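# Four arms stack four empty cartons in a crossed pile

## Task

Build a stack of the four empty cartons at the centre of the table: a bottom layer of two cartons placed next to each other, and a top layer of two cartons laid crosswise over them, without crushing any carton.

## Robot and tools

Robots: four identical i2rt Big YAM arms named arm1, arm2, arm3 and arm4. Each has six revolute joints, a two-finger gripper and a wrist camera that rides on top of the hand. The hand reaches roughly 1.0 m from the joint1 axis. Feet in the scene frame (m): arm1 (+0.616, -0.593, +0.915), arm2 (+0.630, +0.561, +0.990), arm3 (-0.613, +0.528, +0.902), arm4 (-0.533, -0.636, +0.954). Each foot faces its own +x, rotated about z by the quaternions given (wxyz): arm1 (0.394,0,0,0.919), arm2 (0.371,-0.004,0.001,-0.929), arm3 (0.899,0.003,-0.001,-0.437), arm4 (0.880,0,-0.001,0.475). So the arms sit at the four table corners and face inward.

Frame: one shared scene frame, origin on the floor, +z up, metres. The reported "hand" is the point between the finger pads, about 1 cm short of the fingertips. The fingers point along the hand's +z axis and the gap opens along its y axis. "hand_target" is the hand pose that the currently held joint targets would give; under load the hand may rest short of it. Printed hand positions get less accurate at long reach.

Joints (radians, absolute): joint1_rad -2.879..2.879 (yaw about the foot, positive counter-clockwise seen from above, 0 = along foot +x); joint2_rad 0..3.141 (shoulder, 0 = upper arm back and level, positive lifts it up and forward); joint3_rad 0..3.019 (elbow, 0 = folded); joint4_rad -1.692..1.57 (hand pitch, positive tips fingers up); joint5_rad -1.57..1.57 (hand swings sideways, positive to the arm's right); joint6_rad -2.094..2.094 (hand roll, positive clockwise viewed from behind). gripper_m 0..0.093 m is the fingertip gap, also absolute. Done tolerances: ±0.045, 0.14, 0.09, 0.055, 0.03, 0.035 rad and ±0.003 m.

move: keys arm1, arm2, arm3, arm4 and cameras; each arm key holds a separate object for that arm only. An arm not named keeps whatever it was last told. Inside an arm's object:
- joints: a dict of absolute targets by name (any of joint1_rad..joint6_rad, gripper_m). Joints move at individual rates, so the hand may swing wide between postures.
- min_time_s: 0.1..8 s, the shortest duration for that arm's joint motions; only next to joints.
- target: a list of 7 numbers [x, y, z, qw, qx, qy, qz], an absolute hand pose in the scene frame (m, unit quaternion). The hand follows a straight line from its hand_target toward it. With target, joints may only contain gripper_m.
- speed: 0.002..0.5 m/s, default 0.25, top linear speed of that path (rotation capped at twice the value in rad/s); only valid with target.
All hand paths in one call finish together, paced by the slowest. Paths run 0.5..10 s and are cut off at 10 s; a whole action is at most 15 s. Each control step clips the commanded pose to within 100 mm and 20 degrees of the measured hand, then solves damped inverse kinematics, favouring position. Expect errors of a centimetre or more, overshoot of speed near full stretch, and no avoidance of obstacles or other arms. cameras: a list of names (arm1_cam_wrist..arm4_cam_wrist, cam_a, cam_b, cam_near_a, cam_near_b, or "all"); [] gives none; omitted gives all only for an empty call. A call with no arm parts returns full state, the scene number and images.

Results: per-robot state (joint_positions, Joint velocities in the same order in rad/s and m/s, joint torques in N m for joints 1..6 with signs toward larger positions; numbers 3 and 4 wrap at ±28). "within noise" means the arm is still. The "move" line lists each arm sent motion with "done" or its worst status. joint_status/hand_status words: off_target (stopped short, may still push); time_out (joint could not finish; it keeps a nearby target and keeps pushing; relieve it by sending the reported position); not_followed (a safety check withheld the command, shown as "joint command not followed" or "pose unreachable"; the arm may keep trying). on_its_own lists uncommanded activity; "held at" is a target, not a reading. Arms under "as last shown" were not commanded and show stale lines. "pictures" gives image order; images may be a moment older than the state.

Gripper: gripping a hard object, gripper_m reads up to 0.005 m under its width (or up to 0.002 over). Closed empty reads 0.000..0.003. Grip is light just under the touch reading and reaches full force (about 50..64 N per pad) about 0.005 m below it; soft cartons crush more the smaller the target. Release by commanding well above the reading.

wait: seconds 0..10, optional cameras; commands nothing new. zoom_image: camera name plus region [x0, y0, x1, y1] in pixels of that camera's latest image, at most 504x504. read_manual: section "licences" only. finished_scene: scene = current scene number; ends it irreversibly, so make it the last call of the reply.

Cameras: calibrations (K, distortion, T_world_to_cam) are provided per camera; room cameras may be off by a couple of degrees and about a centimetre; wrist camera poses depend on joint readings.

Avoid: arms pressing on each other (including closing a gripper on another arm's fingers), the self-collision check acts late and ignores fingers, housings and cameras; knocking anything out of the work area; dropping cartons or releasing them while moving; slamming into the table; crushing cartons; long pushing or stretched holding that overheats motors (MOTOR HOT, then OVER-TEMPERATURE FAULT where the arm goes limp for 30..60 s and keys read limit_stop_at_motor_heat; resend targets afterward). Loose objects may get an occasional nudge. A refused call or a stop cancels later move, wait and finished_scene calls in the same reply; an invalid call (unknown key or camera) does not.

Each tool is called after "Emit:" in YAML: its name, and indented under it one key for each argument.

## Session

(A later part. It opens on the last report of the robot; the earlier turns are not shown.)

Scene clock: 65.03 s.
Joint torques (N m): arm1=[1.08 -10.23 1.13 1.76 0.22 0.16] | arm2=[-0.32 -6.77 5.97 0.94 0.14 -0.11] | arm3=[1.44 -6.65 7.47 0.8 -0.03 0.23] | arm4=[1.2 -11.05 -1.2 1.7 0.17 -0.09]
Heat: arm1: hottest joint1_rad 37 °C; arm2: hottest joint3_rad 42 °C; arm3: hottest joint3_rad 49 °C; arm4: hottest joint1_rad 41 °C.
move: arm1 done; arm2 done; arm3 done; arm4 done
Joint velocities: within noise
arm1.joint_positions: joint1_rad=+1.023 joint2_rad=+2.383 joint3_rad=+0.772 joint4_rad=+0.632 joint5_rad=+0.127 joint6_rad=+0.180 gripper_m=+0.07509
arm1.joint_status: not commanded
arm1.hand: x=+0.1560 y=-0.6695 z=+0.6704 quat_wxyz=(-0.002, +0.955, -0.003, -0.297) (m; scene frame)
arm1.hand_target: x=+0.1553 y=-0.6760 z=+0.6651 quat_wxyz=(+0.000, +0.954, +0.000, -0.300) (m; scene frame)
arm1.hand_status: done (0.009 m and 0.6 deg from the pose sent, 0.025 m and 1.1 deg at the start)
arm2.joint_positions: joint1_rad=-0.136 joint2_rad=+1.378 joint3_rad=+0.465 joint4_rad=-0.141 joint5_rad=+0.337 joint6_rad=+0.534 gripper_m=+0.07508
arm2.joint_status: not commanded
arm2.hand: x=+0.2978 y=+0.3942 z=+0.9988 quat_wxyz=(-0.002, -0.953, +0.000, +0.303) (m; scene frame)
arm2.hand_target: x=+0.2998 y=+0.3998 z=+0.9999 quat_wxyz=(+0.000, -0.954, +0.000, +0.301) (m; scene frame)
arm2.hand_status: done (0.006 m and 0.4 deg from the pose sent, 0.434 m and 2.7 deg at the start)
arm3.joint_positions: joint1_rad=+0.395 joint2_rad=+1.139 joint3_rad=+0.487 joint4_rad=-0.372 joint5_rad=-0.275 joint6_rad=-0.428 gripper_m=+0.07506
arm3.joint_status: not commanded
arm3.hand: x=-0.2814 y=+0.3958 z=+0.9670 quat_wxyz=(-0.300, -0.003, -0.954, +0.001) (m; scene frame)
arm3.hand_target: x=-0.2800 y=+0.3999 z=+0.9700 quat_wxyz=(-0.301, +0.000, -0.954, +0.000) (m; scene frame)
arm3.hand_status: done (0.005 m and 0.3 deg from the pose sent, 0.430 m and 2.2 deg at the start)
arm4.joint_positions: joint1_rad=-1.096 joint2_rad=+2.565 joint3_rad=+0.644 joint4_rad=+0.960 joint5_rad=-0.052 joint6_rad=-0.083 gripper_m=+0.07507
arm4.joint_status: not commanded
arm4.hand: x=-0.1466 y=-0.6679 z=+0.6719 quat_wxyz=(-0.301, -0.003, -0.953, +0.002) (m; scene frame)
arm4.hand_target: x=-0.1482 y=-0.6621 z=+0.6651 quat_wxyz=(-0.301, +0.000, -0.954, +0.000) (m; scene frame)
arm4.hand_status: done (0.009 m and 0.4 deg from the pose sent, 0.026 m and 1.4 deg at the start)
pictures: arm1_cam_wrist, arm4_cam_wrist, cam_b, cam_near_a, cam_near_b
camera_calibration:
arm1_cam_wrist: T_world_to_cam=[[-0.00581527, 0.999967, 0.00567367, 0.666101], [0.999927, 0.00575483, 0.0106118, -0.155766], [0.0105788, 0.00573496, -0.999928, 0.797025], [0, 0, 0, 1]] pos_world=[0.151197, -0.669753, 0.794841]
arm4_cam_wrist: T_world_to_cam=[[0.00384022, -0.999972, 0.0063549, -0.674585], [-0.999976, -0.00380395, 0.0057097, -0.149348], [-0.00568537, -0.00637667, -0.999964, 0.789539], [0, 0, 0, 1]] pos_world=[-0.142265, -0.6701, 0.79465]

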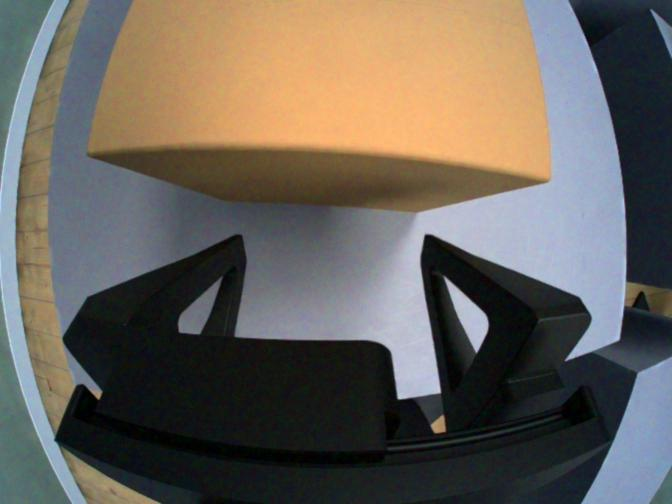

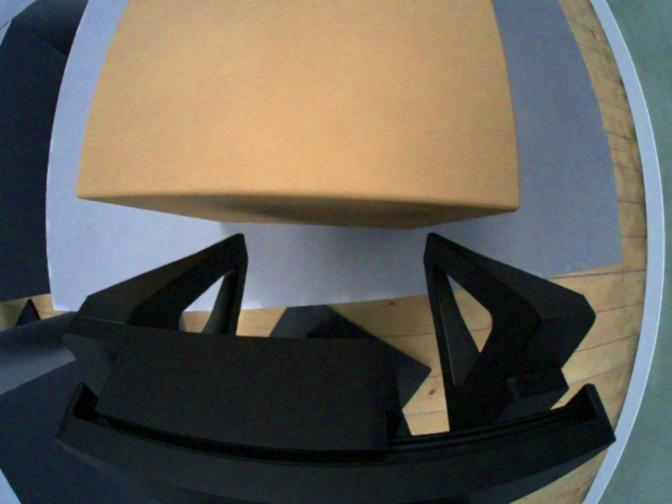

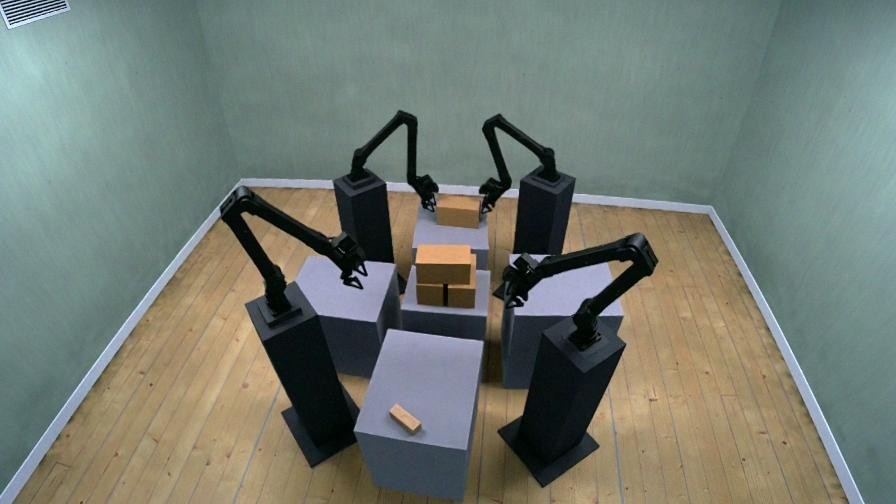

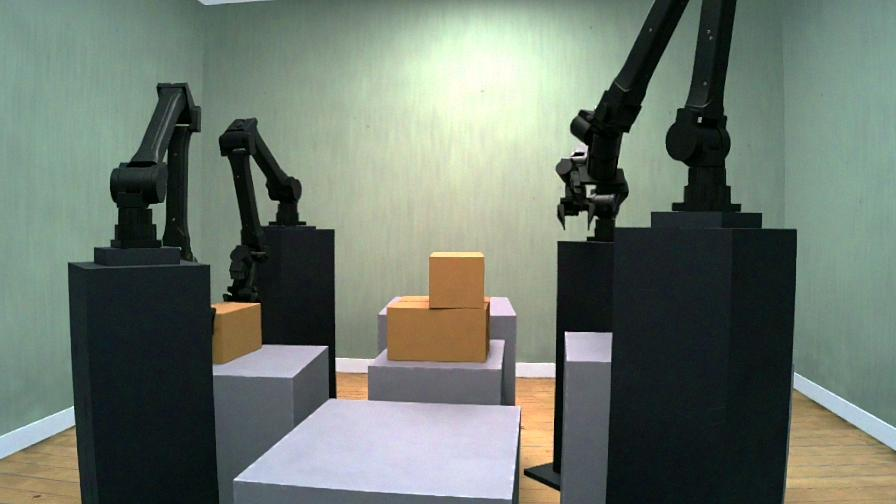

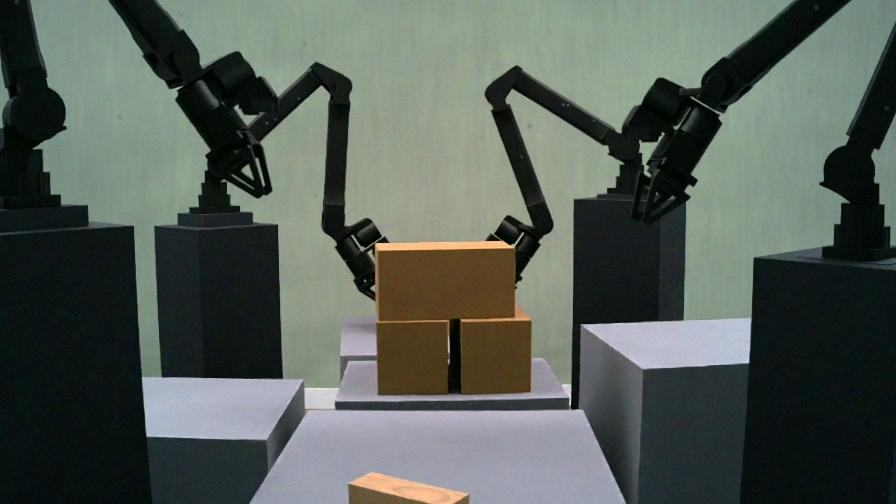

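Emit:
move:
  arm1: {"target":[0.115,-0.682,0.675,0,0.9537,0,-0.3007],"speed":0.08}
  arm4: {"target":[-0.108,-0.656,0.675,0.3007,0,0.9537,0],"speed":0.08}

Emit:
move:
  arm1: {"target":[0.070,-0.676,0.68,0,0.9537,0,-0.3007],"speed":0.08}
  arm4: {"target":[-0.063,-0.662,0.68,0.3007,0,0.9537,0],"speed":0.08}
  cameras: ["arm1_cam_wrist","arm4_cam_wrist","cam_near_b","cam_near_a"]

Scene clock: 70.83 s.
Joint torques (N m): arm1=[0.44 -13.04 3.28 1.09 0.08 0.1] | arm2=[0.38 -6.24 6.01 0.84 0.12 -0.14] | arm3=[1.38 -6.71 7.46 0.77 -0.03 0.21] | arm4=[1.67 -14.92 0.79 1.17 0.03 -0.11]
Heat: arm1: hottest joint1_rad 36 °C; arm2: hottest joint3_rad 41 °C; arm3: hottest joint3_rad 48 °C; arm4: hottest joint1_rad 41 °C.
move: arm1 off_target; arm4 off_target
Joint velocities: within noise
arm1.joint_positions: joint1_rad=+1.023 joint2_rad=+2.383 joint3_rad=+0.837 joint4_rad=+0.528 joint5_rad=+0.127 joint6_rad=+0.181 gripper_m=+0.07509
arm1.joint_status: not commanded
arm1.hand: x=+0.1393 y=-0.6731 z=+0.6651 quat_wxyz=(-0.006, +0.960, -0.002, -0.279) (m; scene frame)
arm1.hand_target: x=+0.1158 y=-0.6820 z=+0.6758 quat_wxyz=(+0.000, +0.954, +0.000, -0.301) (m; scene frame)
arm1.hand_status: off_target (0.028 m and 2.7 deg from the pose sent, 0.043 m and 0.6 deg at the start)
arm2, arm3: as last shown
arm2.joint_positions: joint1_rad=-0.136 joint2_rad=+1.378 joint3_rad=+0.465 joint4_rad=-0.141 joint5_rad=+0.337 joint6_rad=+0.533 gripper_m=+0.07508
arm3.joint_positions: joint1_rad=+0.395 joint2_rad=+1.139 joint3_rad=+0.487 joint4_rad=-0.372 joint5_rad=-0.275 joint6_rad=-0.427 gripper_m=+0.07506
arm4.joint_positions: joint1_rad=-1.071 joint2_rad=+2.536 joint3_rad=+0.691 joint4_rad=+0.834 joint5_rad=-0.031 joint6_rad=-0.055 gripper_m=+0.07507
arm4.joint_status: not commanded
arm4.hand: x=-0.1329 y=-0.6632 z=+0.6664 quat_wxyz=(-0.277, -0.008, -0.961, +0.003) (m; scene frame)
arm4.hand_target: x=-0.1087 y=-0.6558 z=+0.6756 quat_wxyz=(-0.301, +0.000, -0.954, +0.000) (m; scene frame)
arm4.hand_status: off_target (0.027 m and 3.0 deg from the pose sent, 0.041 m and 0.4 deg at the start)
pictures: none

Scene clock: 72.07 s.
Joint torques (N m): arm1=[-2.02 -14.21 6.76 1.8 -0.02 -0.17] | arm2=[0.32 -6.65 6.17 1.17 0.15 -0.09] | arm3=[1.32 -6.77 7.46 0.79 -0.03 0.21] | arm4=[0.85 -16.67 5.53 1.89 -0.07 -0.19]
Heat: arm1: hottest joint1_rad 36 °C; arm2: hottest joint3_rad 41 °C; arm3: hottest joint3_rad 48 °C; arm4: hottest joint1_rad 41 °C.
move: arm1 off_target; arm4 off_target
Joint velocities: within noise
arm1.joint_positions: joint1_rad=+1.016 joint2_rad=+2.383 joint3_rad=+0.889 joint4_rad=+0.398 joint5_rad=+0.113 joint6_rad=+0.181 gripper_m=+0.07509
arm1.joint_status: not commanded
arm1.hand: x=+0.1363 y=-0.6728 z=+0.6564 quat_wxyz=(-0.008, +0.970, -0.001, -0.241) (m; scene frame)
arm1.hand_target: x=+0.0742 y=-0.6748 z=+0.6852 quat_wxyz=(-0.002, +0.954, +0.000, -0.301) (m; scene frame)
arm1.hand_status: off_target (0.070 m and 7.2 deg from the pose sent, 0.071 m and 2.7 deg at the start)
arm2, arm3: as last shown
arm4.joint_positions: joint1_rad=-1.071 joint2_rad=+2.501 joint3_rad=+0.728 joint4_rad=+0.677 joint5_rad=-0.034 joint6_rad=-0.055 gripper_m=+0.07507
arm4.joint_status: not commanded
arm4.hand: x=-0.1305 y=-0.6629 z=+0.6616 quat_wxyz=(-0.236, -0.008, -0.972, -0.001) (m; scene frame)
arm4.hand_target: x=-0.0665 y=-0.6615 z=+0.6849 quat_wxyz=(-0.301, +0.000, -0.954, +0.000) (m; scene frame)
arm4.hand_status: off_target (0.070 m and 7.7 deg from the pose sent, 0.071 m and 3.0 deg at the start)
pictures: arm1_cam_wrist, arm4_cam_wrist, cam_near_a, cam_near_b
camera_calibration:
arm1_cam_wrist: T_world_to_cam=[[-0.00703235, 0.999822, 0.0174919, 0.661714], [0.991898, 0.00475562, 0.12695, -0.211879], [0.126844, 0.0182429, -0.991755, 0.770385], [0, 0, 0, 1]] pos_world=[0.117096, -0.674643, 0.779356]
arm4_cam_wrist: T_world_to_cam=[[-0.00494619, -0.999978, -0.00452985, -0.663547], [-0.990095, 0.00426158, 0.140338, -0.215618], [-0.140315, 0.00517911, -0.990093, 0.762857], [0, 0, 0, 1]] pos_world=[-0.109724, -0.666564, 0.782553]

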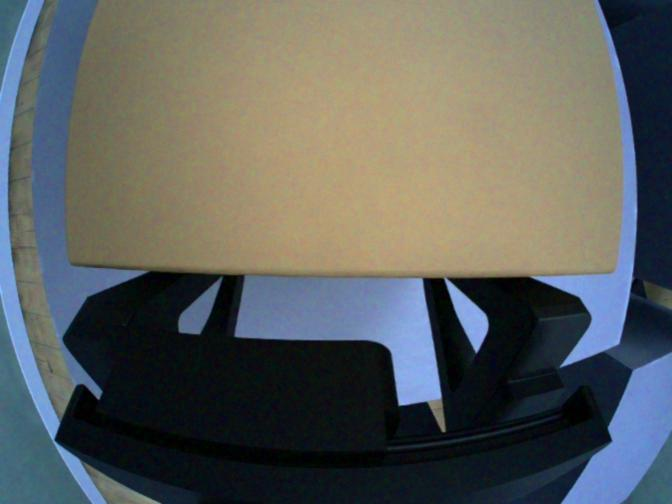

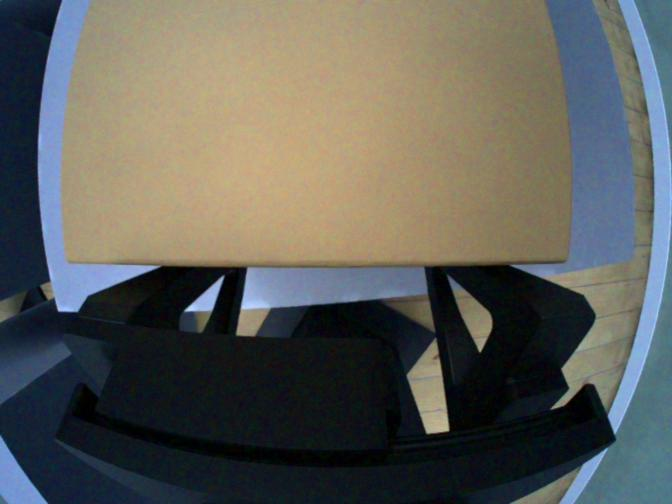

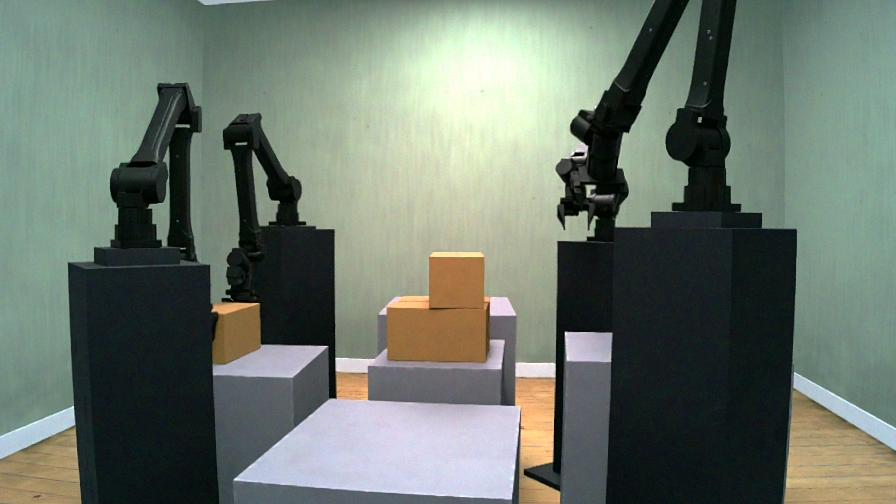

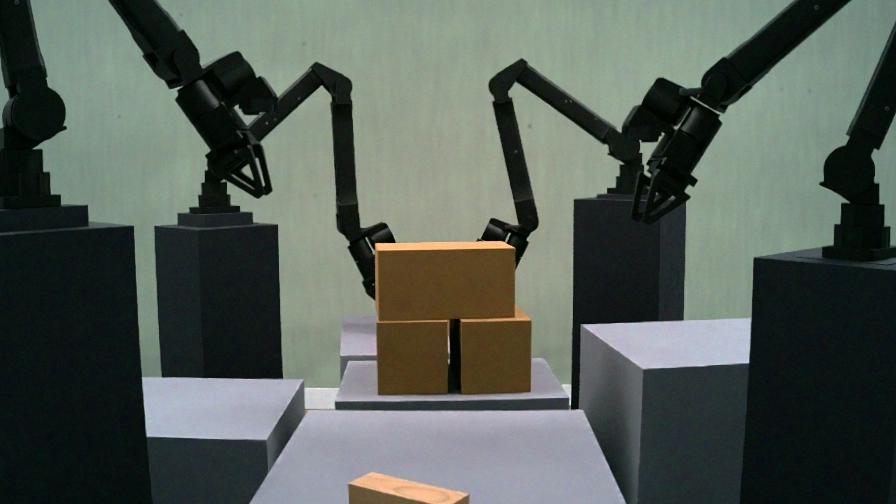

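Emit:
move:
  arm1: {"target":[0.068,-0.674,0.80,0,0.9537,0,-0.3007],"speed":0.09}
  arm4: {"target":[-0.061,-0.664,0.805,0.3007,0,0.9537,0],"speed":0.09}
  cameras: ["cam_near_a","cam_near_b"]

Emit:
move:
  arm1: {"target":[0.066,-0.674,0.935,0,0.9537,0,-0.3007],"speed":0.09}
  arm4: {"target":[-0.059,-0.664,0.945,0.3007,0,0.9537,0],"speed":0.09}
  cameras: ["cam_near_a","cam_near_b"]

Scene clock: 75.50 s.
Joint torques (N m): arm1=[-1.55 -16.62 6.48 2.47 -0.05 -0.19] | arm2=[0.09 -6.53 5.96 0.8 0.13 -0.1] | arm3=[1.38 -6.71 7.47 0.79 -0.03 0.21] | arm4=[0.73 -17.44 6.83 2.99 -0.16 -0.11]
Heat: arm1: hottest joint1_rad 36 °C; arm2: hottest joint3_rad 40 °C; arm3: hottest joint3_rad 48 °C; arm4: hottest joint1_rad 41 °C.
move: arm1 off_target; arm4 off_target
Joint velocities: within noise
arm1.joint_positions: joint1_rad=+1.007 joint2_rad=+2.098 joint3_rad=+0.831 joint4_rad=+0.136 joint5_rad=+0.113 joint6_rad=+0.180 gripper_m=+0.07509
arm1.joint_status: not commanded
arm1.hand: x=+0.1307 y=-0.6690 z=+0.7507 quat_wxyz=(-0.013, +0.974, -0.004, -0.224) (m; scene frame)
arm1.hand_target: x=+0.0724 y=-0.6728 z=+0.8027 quat_wxyz=(-0.002, +0.954, +0.000, -0.301) (m; scene frame)
arm1.hand_status: off_target (0.080 m and 9.2 deg from the pose sent, 0.159 m and 7.1 deg at the start)
arm2, arm3: as last shown
arm4.joint_positions: joint1_rad=-1.071 joint2_rad=+2.119 joint3_rad=+0.600 joint4_rad=+0.375 joint5_rad=-0.035 joint6_rad=-0.069 gripper_m=+0.07507
arm4.joint_status: not commanded
arm4.hand: x=-0.1336 y=-0.6627 z=+0.7651 quat_wxyz=(-0.213, -0.002, -0.977, -0.002) (m; scene frame)
arm4.hand_target: x=-0.0656 y=-0.6636 z=+0.8088 quat_wxyz=(-0.301, +0.000, -0.954, -0.001) (m; scene frame)
arm4.hand_status: off_target (0.083 m and 10.4 deg from the pose sent, 0.159 m and 7.7 deg at the start)
pictures: cam_near_a, cam_near_b

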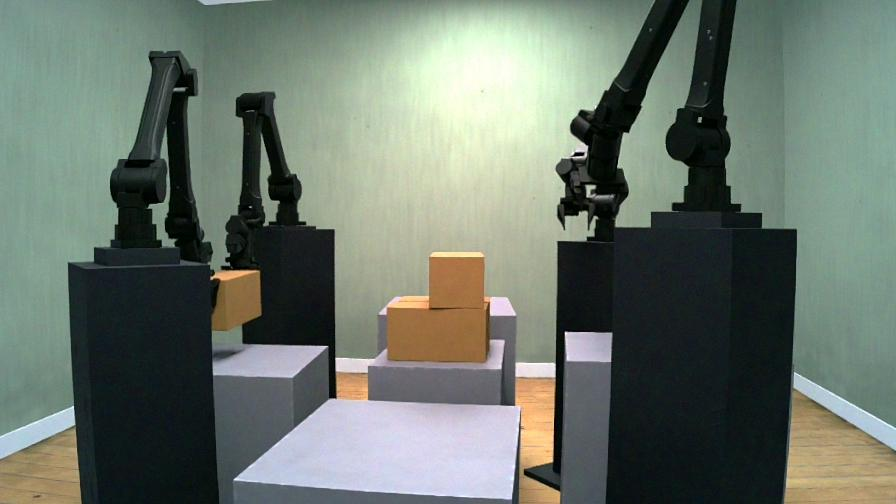

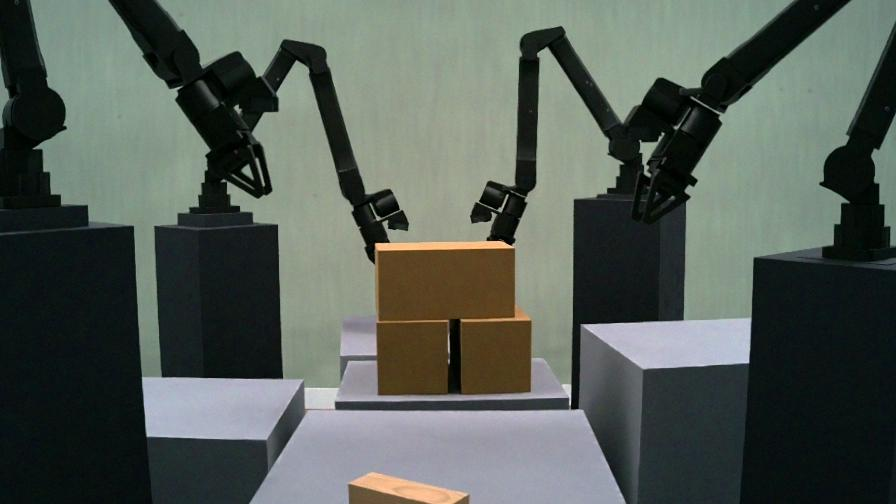

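Scene clock: 77.73 s.
Joint torques (N m): arm1=[-1.49 -12.92 11.67 2.11 -0.04 -0.21] | arm2=[0.32 -6.95 6.26 0.88 0.06 -0.12] | arm3=[1.26 -6.65 7.47 0.79 -0.04 0.21] | arm4=[0.73 -13.86 13.9 2.93 -0.16 -0.09]
Heat: arm1: hottest joint1_rad 36 °C; arm2: hottest joint3_rad 40 °C; arm3: hottest joint3_rad 48 °C; arm4: hottest joint1_rad 41 °C.
move: arm1 off_target; arm4 off_target
Joint velocities: within noise
arm1.joint_positions: joint1_rad=+1.007 joint2_rad=+1.732 joint3_rad=+0.816 joint4_rad=-0.216 joint5_rad=+0.113 joint6_rad=+0.181 gripper_m=+0.07509
arm1.joint_status: not commanded
arm1.hand: x=+0.1340 y=-0.6683 z=+0.8818 quat_wxyz=(-0.013, +0.975, -0.005, -0.224) (m; scene frame)
arm1.hand_target: x=+0.0736 y=-0.6723 z=+0.9399 quat_wxyz=(-0.002, +0.954, +0.000, -0.301) (m; scene frame)
arm1.hand_status: off_target (0.087 m and 9.3 deg from the pose sent, 0.195 m and 9.2 deg at the start)
arm2, arm3: as last shown
arm4.joint_positions: joint1_rad=-1.071 joint2_rad=+1.637 joint3_rad=+0.563 joint4_rad=-0.076 joint5_rad=-0.035 joint6_rad=-0.070 gripper_m=+0.07506
arm4.joint_status: not commanded
arm4.hand: x=-0.1356 y=-0.6628 z=+0.8958 quat_wxyz=(-0.210, -0.002, -0.978, -0.002) (m; scene frame)
arm4.hand_target: x=-0.0668 y=-0.6634 z=+0.9508 quat_wxyz=(-0.301, +0.000, -0.954, -0.001) (m; scene frame)
arm4.hand_status: off_target (0.091 m and 10.8 deg from the pose sent, 0.195 m and 10.4 deg at the start; pose on its path clipped on 14 of 67 steps)
pictures: cam_near_a, cam_near_b

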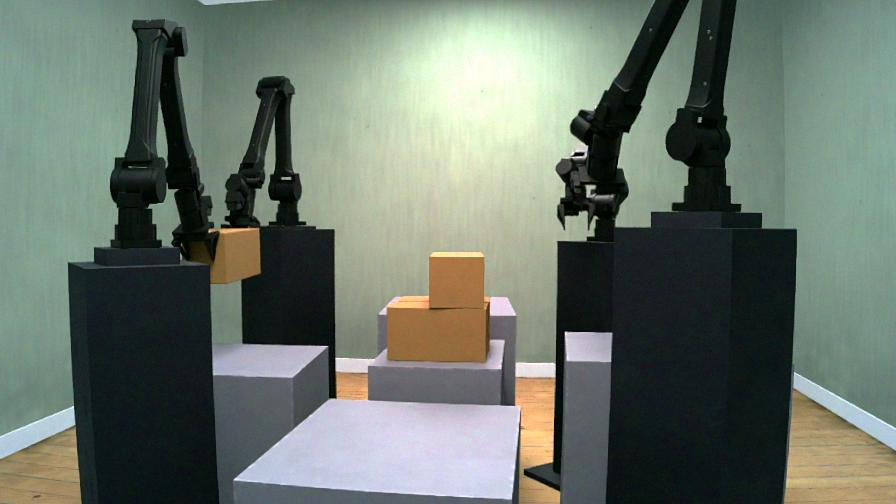

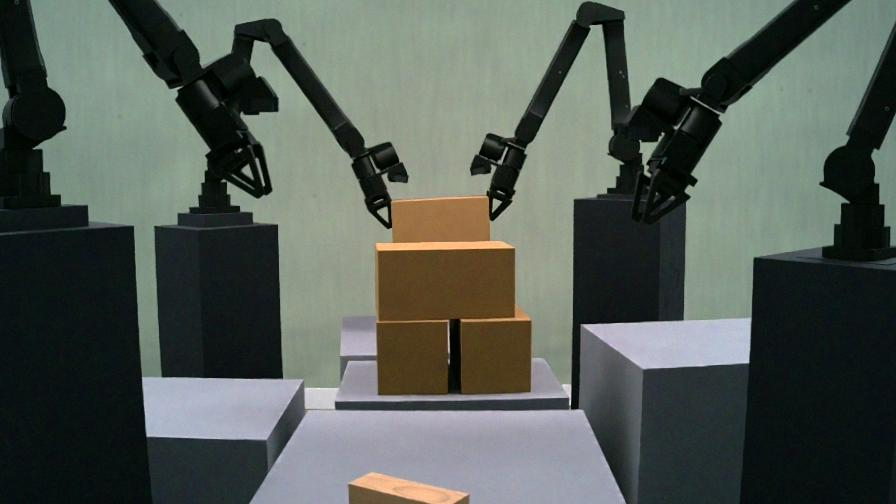

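Emit:
move:
  arm1: {"target":[0.062,-0.44,0.935,0.0053,0.9536,0.0166,-0.3007],"speed":0.08}
  arm4: {"target":[-0.064,-0.43,0.94,0.3007,0.0166,0.9536,-0.0053],"speed":0.08}
  cameras: ["cam_near_a","cam_near_b"]

Scene clock: 82.63 s.
Joint torques (N m): arm1=[0.03 -10.7 13.45 2.29 -0.63 0.01] | arm2=[-0.67 -6.48 6.01 1.05 0.12 -0.14] | arm3=[1.32 -6.71 7.46 0.77 -0.03 0.21] | arm4=[-0.79 -11.58 16.59 2.18 1.14 0.05]
Heat: arm1: hottest joint3_rad 37 °C; arm2: hottest joint3_rad 39 °C; arm3: hottest joint3_rad 47 °C; arm4: hottest joint1_rad 41 °C.
move: arm1 off_target; arm4 off_target
Joint velocities: within noise
arm1.joint_positions: joint1_rad=+0.477 joint2_rad=+1.737 joint3_rad=+0.863 joint4_rad=-0.274 joint5_rad=-0.190 joint6_rad=-0.296 gripper_m=+0.07509
arm1.joint_status: not commanded
arm1.hand: x=+0.1353 y=-0.4607 z=+0.8915 quat_wxyz=(+0.024, +0.973, +0.002, -0.228) (m; scene frame)
arm1.hand_target: x=+0.0712 y=-0.4426 z=+0.9416 quat_wxyz=(+0.005, +0.954, +0.017, -0.301) (m; scene frame)
arm1.hand_status: off_target (0.088 m and 9.1 deg from the pose sent, 0.245 m and 9.7 deg at the start)
arm2, arm3: as last shown
arm4.joint_positions: joint1_rad=-0.462 joint2_rad=+1.700 joint3_rad=+0.686 joint4_rad=-0.179 joint5_rad=+0.284 joint6_rad=+0.449 gripper_m=+0.07506
arm4.joint_status: not commanded
arm4.hand: x=-0.1372 y=-0.4623 z=+0.9036 quat_wxyz=(-0.230, +0.012, -0.972, +0.034) (m; scene frame)
arm4.hand_target: x=-0.0725 y=-0.4338 z=+0.9474 quat_wxyz=(-0.300, -0.017, -0.954, +0.004) (m; scene frame)
arm4.hand_status: off_target (0.088 m and 9.6 deg from the pose sent, 0.248 m and 10.9 deg at the start)
pictures: cam_near_a, cam_near_b

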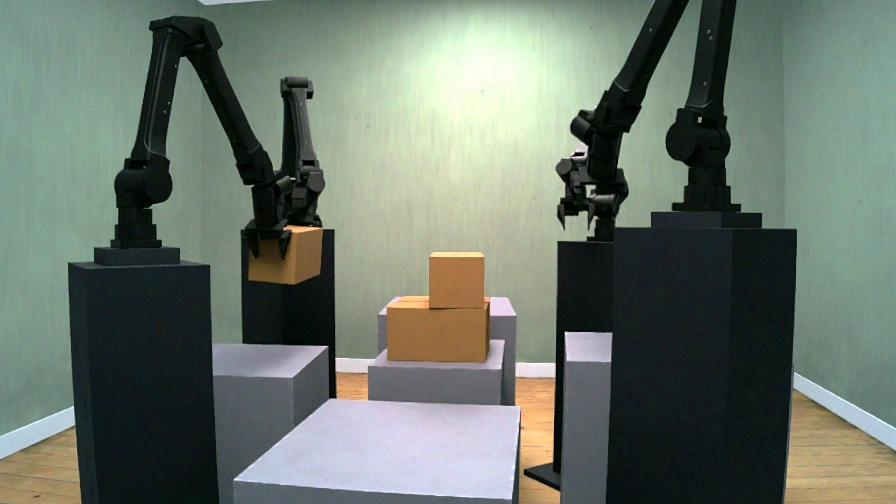

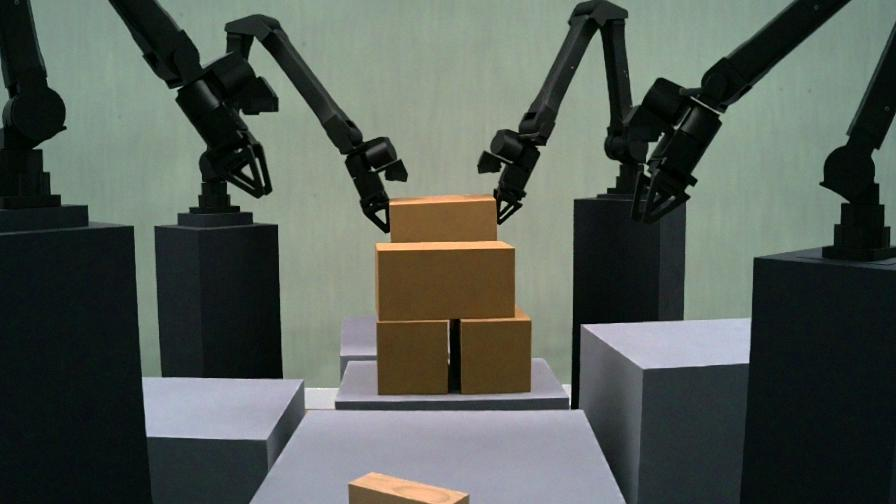

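Emit:
move:
  arm1: {"target":[0.062,-0.25,0.935,0.0105,0.9531,0.0333,-0.3005],"speed":0.08}
  arm4: {"target":[-0.066,-0.24,0.94,0.3004,0.0416,0.9528,-0.0131],"speed":0.08}
  cameras: ["cam_near_a","cam_near_b"]

Emit:
zoom_image:
  camera: "cam_near_a"
  region: [300, 200, 540, 380]

Scene clock: 86.43 s.
Joint torques (N m): arm1=[3.02 -13.63 14.17 2.15 -1.47 0.03] | arm2=[0.03 -6.48 6.3 0.88 0.11 -0.15] | arm3=[1.38 -6.59 7.49 0.77 -0.03 0.21] | arm4=[-3.02 -15.79 17.69 1.98 1.9 0.12]
Heat: arm1: hottest joint3_rad 38 °C; arm2: hottest joint3_rad 39 °C; arm3: hottest joint3_rad 47 °C; arm4: hottest joint1_rad 41 °C.
move: arm1 off_target; arm4 off_target
Joint velocities: within noise
arm1.joint_positions: joint1_rad=+0.118 joint2_rad=+1.933 joint3_rad=+1.178 joint4_rad=-0.494 joint5_rad=-0.355 joint6_rad=-0.624 gripper_m=+0.07509
arm1.joint_status: not commanded
arm1.hand: x=+0.1364 y=-0.2737 z=+0.8885 quat_wxyz=(+0.042, +0.972, -0.005, -0.231) (m; scene frame)
arm1.hand_target: x=+0.0707 y=-0.2567 z=+0.9414 quat_wxyz=(+0.011, +0.953, +0.034, -0.301) (m; scene frame)
arm1.hand_status: off_target (0.091 m and 10.0 deg from the pose sent, 0.227 m and 9.5 deg at the start)
arm2, arm3: as last shown
arm4.joint_positions: joint1_rad=-0.111 joint2_rad=+1.941 joint3_rad=+1.093 joint4_rad=-0.480 joint5_rad=+0.435 joint6_rad=+0.797 gripper_m=+0.07506
arm4.joint_status: not commanded
arm4.hand: x=-0.1375 y=-0.2745 z=+0.9022 quat_wxyz=(-0.239, +0.014, -0.969, +0.054) (m; scene frame)
arm4.hand_target: x=-0.0730 y=-0.2477 z=+0.9465 quat_wxyz=(-0.301, -0.042, -0.953, +0.013) (m; scene frame)
arm4.hand_status: off_target (0.088 m and 10.8 deg from the pose sent, 0.236 m and 10.6 deg at the start)
pictures: cam_near_a, cam_near_b

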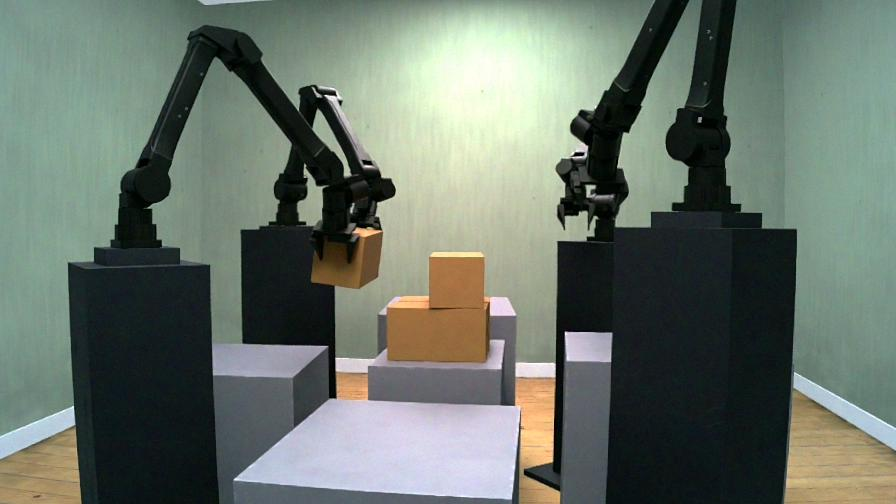

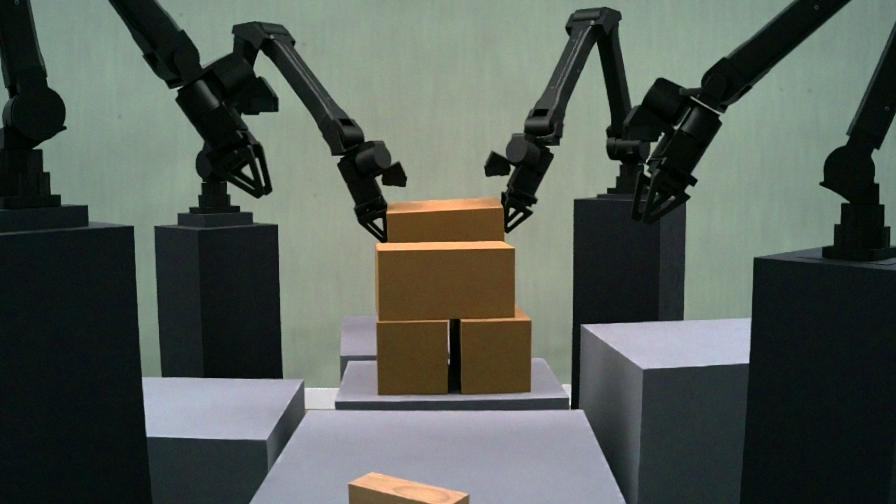

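Scaled by 2.100 from the camera's 896x504 image, which has a finer 1280x720 frame.

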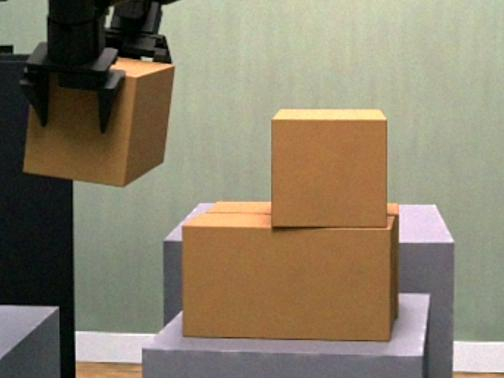

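Emit:
move:
  arm1: {"target":[0.062,-0.165,0.945,-0.0394,0.9523,0.0490,-0.2984],"speed":0.07}
  arm4: {"target":[-0.066,-0.16,0.94,0.2978,0.0572,0.9522,0.0367],"speed":0.07}
  cameras: ["cam_near_a","cam_near_b"]

Emit:
zoom_image:
  camera: "cam_near_a"
  region: [300, 200, 540, 380]

Scene clock: 90.23 s.
Joint torques (N m): arm1=[4.19 -15.15 14.28 2.09 -1.58 -0.01] | arm2=[-0.32 -6.89 5.98 1.03 0.16 -0.12] | arm3=[1.32 -6.65 7.46 0.79 -0.03 0.21] | arm4=[-3.72 -17.49 17.74 1.92 1.81 0.07]
Heat: arm1: hottest joint3_rad 40 °C; arm2: hottest joint2_rad 38 °C; arm3: hottest joint3_rad 46 °C; arm4: hottest joint1_rad 41 °C.
move: arm1 off_target; arm4 off_target
Joint velocities: within noise
arm1.joint_positions: joint1_rad=+0.015 joint2_rad=+2.014 joint3_rad=+1.342 joint4_rad=-0.551 joint5_rad=-0.323 joint6_rad=-0.743 gripper_m=+0.07509
arm1.joint_status: not commanded
arm1.hand: x=+0.1380 y=-0.1845 z=+0.8956 quat_wxyz=(-0.004, +0.972, +0.003, -0.233) (m; scene frame)
arm1.hand_target: x=+0.0702 y=-0.1734 z=+0.9508 quat_wxyz=(-0.039, +0.952, +0.050, -0.299) (m; scene frame)
arm1.hand_status: off_target (0.093 m and 10.3 deg from the pose sent, 0.143 m and 13.8 deg at the start)
arm2, arm3: as last shown
arm4.joint_positions: joint1_rad=-0.026 joint2_rad=+2.034 joint3_rad=+1.267 joint4_rad=-0.507 joint5_rad=+0.405 joint6_rad=+0.904 gripper_m=+0.07506
arm4.joint_status: not commanded
arm4.hand: x=-0.1367 y=-0.1865 z=+0.9052 quat_wxyz=(-0.247, -0.001, -0.969, +0.001) (m; scene frame)
arm4.hand_target: x=-0.0716 y=-0.1683 z=+0.9452 quat_wxyz=(-0.298, -0.058, -0.952, -0.036) (m; scene frame)
arm4.hand_status: off_target (0.083 m and 9.9 deg from the pose sent, 0.140 m and 15.0 deg at the start)
pictures: cam_near_a, cam_near_b

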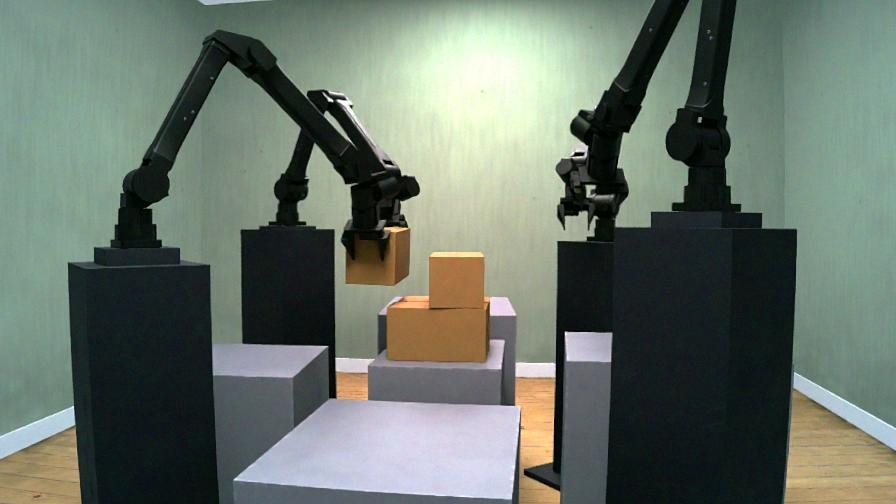

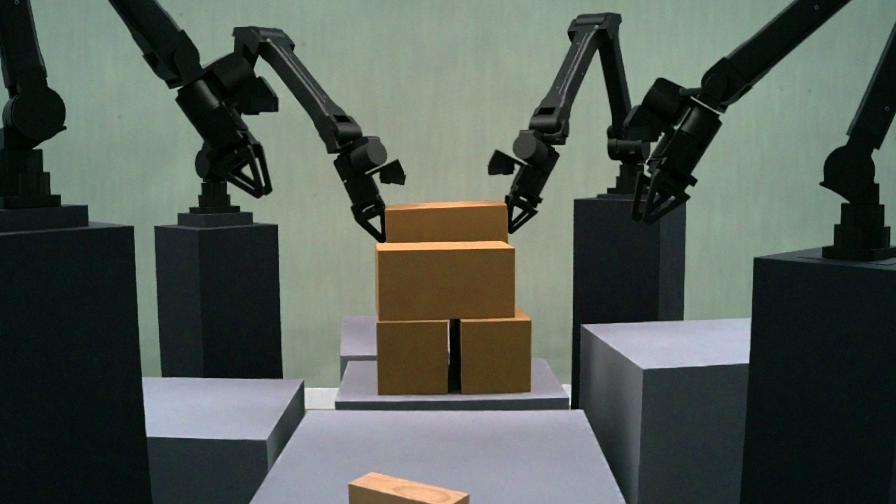

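Scaled by 2.100 from the camera's 896x504 image, which has a finer 1280x720 frame.

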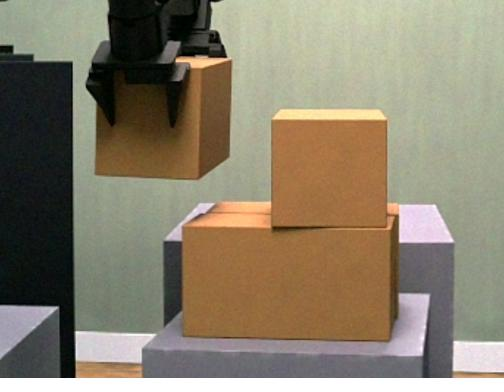

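Emit:
move:
  arm1: {"target":[0.060,-0.092,0.945,-0.0394,0.9523,0.0490,-0.2984],"speed":0.06}
  arm4: {"target":[-0.068,-0.09,0.935,0.2978,0.0572,0.9522,0.0367],"speed":0.06}
  cameras: ["cam_near_a","cam_near_b","arm1_cam_wrist","arm4_cam_wrist"]

Emit:
zoom_image:
  camera: "cam_near_a"
  region: [300, 200, 540, 380]

Scene clock: 93.87 s.
Joint torques (N m): arm1=[4.95 -16.91 14.28 1.84 -1.87 0.07] | arm2=[0.15 -6.59 6.09 0.88 0.07 -0.18] | arm3=[1.38 -6.59 7.46 0.79 -0.03 0.21] | arm4=[-4.66 -19.37 17.54 1.66 2.03 -0.01]
Heat: arm1: hottest joint3_rad 42 °C; arm2: hottest joint3_rad 38 °C; arm3: hottest joint3_rad 46 °C; arm4: hottest joint3_rad 42 °C.
move: arm1 off_target; arm4 off_target
Joint velocities: within noise
arm1.joint_positions: joint1_rad=-0.071 joint2_rad=+2.141 joint3_rad=+1.569 joint4_rad=-0.667 joint5_rad=-0.353 joint6_rad=-0.826 gripper_m=+0.07509
arm1.joint_status: not commanded
arm1.hand: x=+0.1359 y=-0.1047 z=+0.8962 quat_wxyz=(-0.008, +0.971, +0.002, -0.238) (m; scene frame)
arm1.hand_target: x=+0.0675 y=-0.1009 z=+0.9496 quat_wxyz=(-0.039, +0.952, +0.050, -0.299) (m; scene frame)
arm1.hand_status: off_target (0.091 m and 9.7 deg from the pose sent, 0.131 m and 10.3 deg at the start)
arm2.joint_positions: joint1_rad=-0.136 joint2_rad=+1.378 joint3_rad=+0.465 joint4_rad=-0.141 joint5_rad=+0.337 joint6_rad=+0.533 gripper_m=+0.07508
arm2.joint_status: not commanded
arm2.hand: x=+0.2978 y=+0.3942 z=+0.9988 quat_wxyz=(-0.002, -0.953, +0.000, +0.303) (m; scene frame)
arm2.hand_target: x=+0.2998 y=+0.3998 z=+0.9999 quat_wxyz=(+0.000, -0.954, +0.000, +0.301) (m; scene frame)
arm2.hand_status: not commanded
arm3.joint_positions: joint1_rad=+0.395 joint2_rad=+1.139 joint3_rad=+0.487 joint4_rad=-0.372 joint5_rad=-0.275 joint6_rad=-0.427 gripper_m=+0.07506
arm3.joint_status: not commanded
arm3.hand: x=-0.2814 y=+0.3958 z=+0.9670 quat_wxyz=(-0.300, -0.003, -0.954, +0.001) (m; scene frame)
arm3.hand_target: x=-0.2800 y=+0.3999 z=+0.9700 quat_wxyz=(-0.301, +0.000, -0.954, +0.000) (m; scene frame)
arm3.hand_status: not commanded
arm4.joint_positions: joint1_rad=+0.052 joint2_rad=+2.159 joint3_rad=+1.496 joint4_rad=-0.623 joint5_rad=+0.427 joint6_rad=+0.982 gripper_m=+0.07506
arm4.joint_status: not commanded
arm4.hand: x=-0.1396 y=-0.1074 z=+0.9050 quat_wxyz=(-0.252, -0.001, -0.968, -0.007) (m; scene frame)
arm4.hand_target: x=-0.0729 y=-0.0983 z=+0.9392 quat_wxyz=(-0.299, -0.058, -0.952, -0.036) (m; scene frame)
arm4.hand_status: off_target (0.080 m and 9.1 deg from the pose sent, 0.122 m and 9.9 deg at the start)
pictures: arm1_cam_wrist, arm4_cam_wrist, cam_near_a, cam_near_b
camera_calibration:
arm1_cam_wrist: T_world_to_cam=[[-0.013212, 0.999736, 0.0187944, 0.0891792], [0.990898, 0.0105723, 0.134203, -0.25038], [0.133968, 0.0203964, -0.990776, 0.996335], [0, 0, 0, 1]] pos_world=[0.115802, -0.10683, 1.01907]
arm4_cam_wrist: T_world_to_cam=[[0.0122115, -0.999845, -0.0126675, -0.0971413], [-0.994102, -0.0135046, 0.107604, -0.234043], [-0.107758, 0.0112787, -0.994113, 1.00848], [0, 0, 0, 1]] pos_world=[-0.122804, -0.111661, 1.0265]

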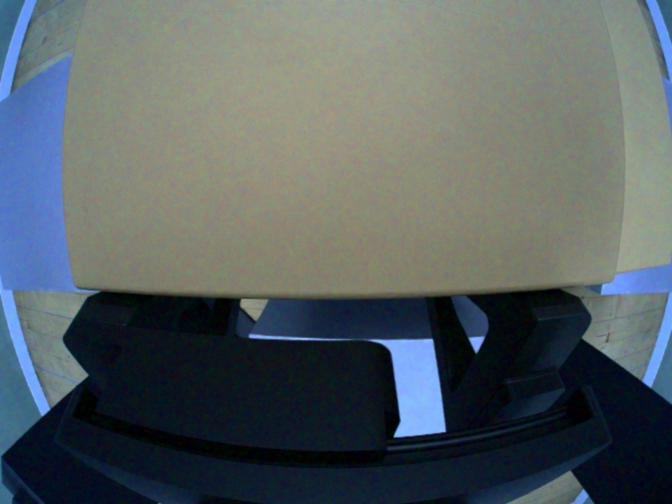

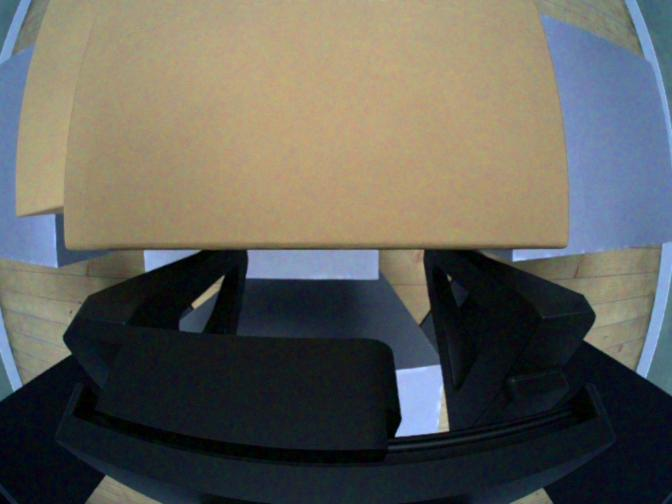

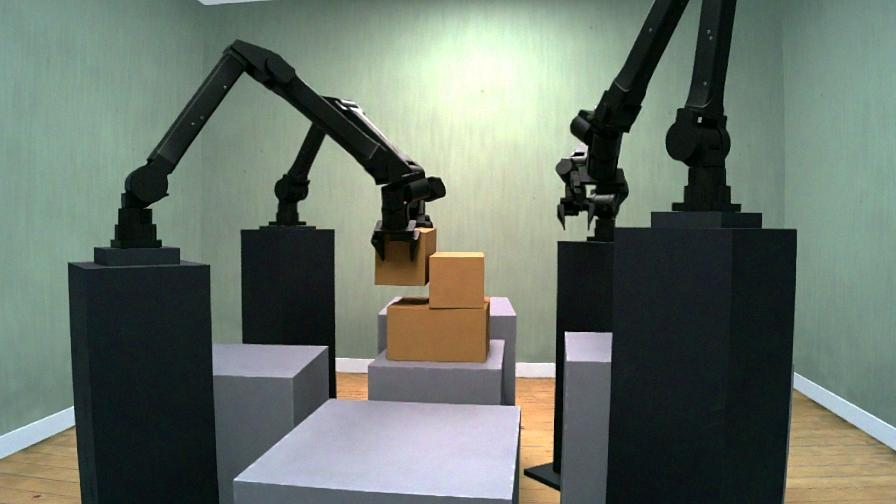

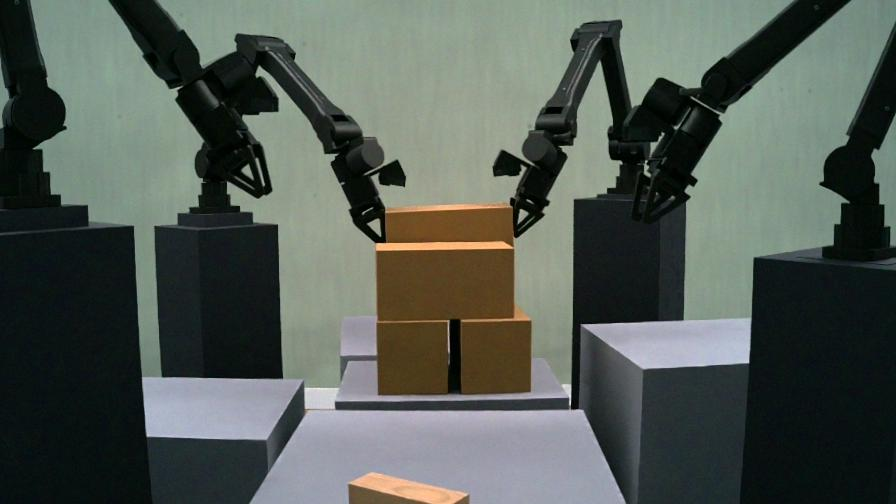

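Scaled by 2.100 from the camera's 896x504 image, which has a finer 1280x720 frame.

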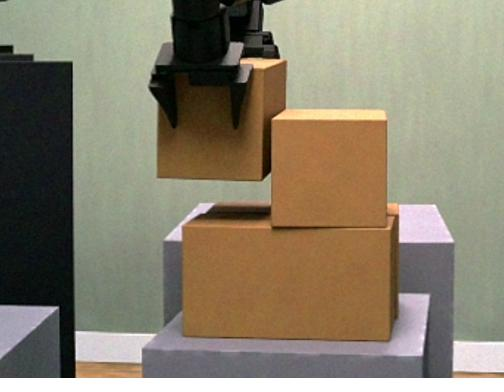

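Emit:
move:
  arm1: {"target":[0.060,-0.097,0.918,-0.0394,0.9523,0.0490,-0.2984],"speed":0.05}
  arm4: {"target":[-0.068,-0.107,0.905,0.2978,0.0572,0.9522,0.0367],"speed":0.05}
  cameras: ["cam_near_a","cam_near_b"]

Emit:
zoom_image:
  camera: "cam_near_a"
  region: [300, 200, 540, 380]

Scene clock: 97.53 s.
Joint torques (N m): arm1=[5.89 -17.26 12.08 3.22 -1.81 0.11] | arm2=[-0.03 -7.36 6.23 0.96 0.11 -0.11] | arm3=[1.38 -6.59 7.46 0.8 -0.03 0.21] | arm4=[-5.77 -20.01 12.6 2.89 1.87 -0.22]
Heat: arm1: hottest joint3_rad 43 °C; arm2: hottest joint3_rad 38 °C; arm3: hottest joint3_rad 46 °C; arm4: hottest joint3_rad 42 °C.
move: arm1 off_target; arm4 off_target
Joint velocities: within noise
arm1.joint_positions: joint1_rad=-0.077 joint2_rad=+2.172 joint3_rad=+1.569 joint4_rad=-0.646 joint5_rad=-0.354 joint6_rad=-0.826 gripper_m=+0.07509
arm1.joint_status: not commanded
arm1.hand: x=+0.1386 y=-0.1023 z=+0.8775 quat_wxyz=(-0.005, +0.972, -0.001, -0.235) (m; scene frame)
arm1.hand_target: x=+0.0672 y=-0.1054 z=+0.9228 quat_wxyz=(-0.037, +0.952, +0.050, -0.299) (m; scene frame)
arm1.hand_status: off_target (0.089 m and 10.3 deg from the pose sent, 0.079 m and 9.7 deg at the start)
arm2, arm3: as last shown
arm4.joint_positions: joint1_rad=+0.052 joint2_rad=+2.190 joint3_rad=+1.496 joint4_rad=-0.568 joint5_rad=+0.428 joint6_rad=+0.989 gripper_m=+0.07506
arm4.joint_status: not commanded
arm4.hand: x=-0.1364 y=-0.1019 z=+0.8891 quat_wxyz=(-0.258, -0.007, -0.966, -0.018) (m; scene frame)
arm4.hand_target: x=-0.0722 y=-0.1128 z=+0.9075 quat_wxyz=(-0.298, -0.058, -0.952, -0.035) (m; scene frame)
arm4.hand_status: off_target (0.070 m and 7.8 deg from the pose sent, 0.072 m and 9.1 deg at the start)
pictures: cam_near_a, cam_near_b

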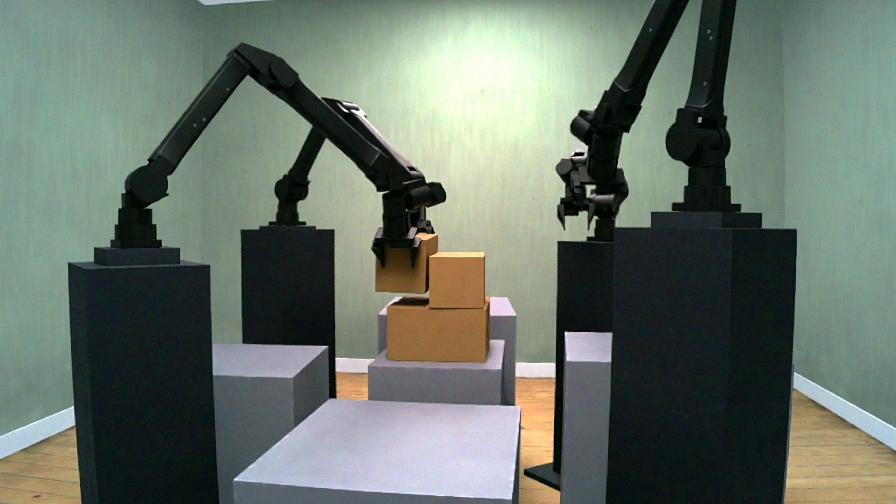

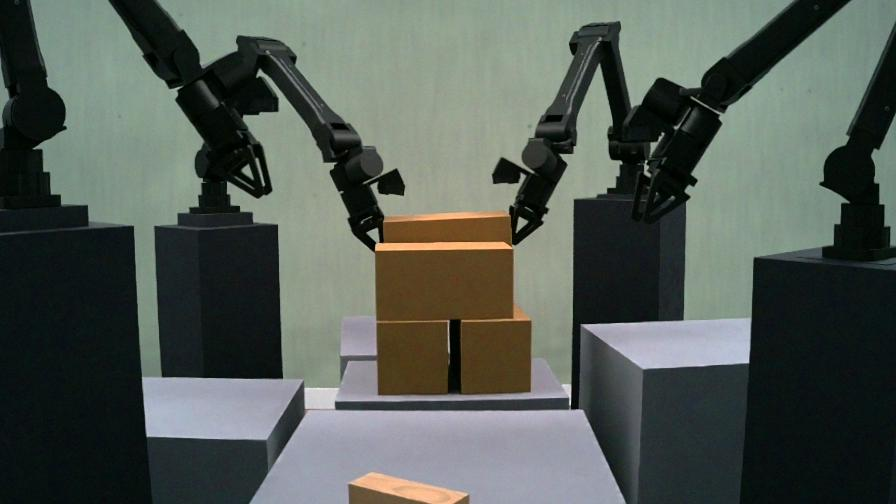

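Scaled by 2.100 from the camera's 896x504 image, which has a finer 1280x720 frame.

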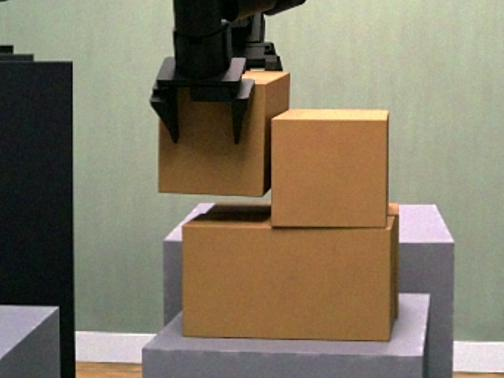

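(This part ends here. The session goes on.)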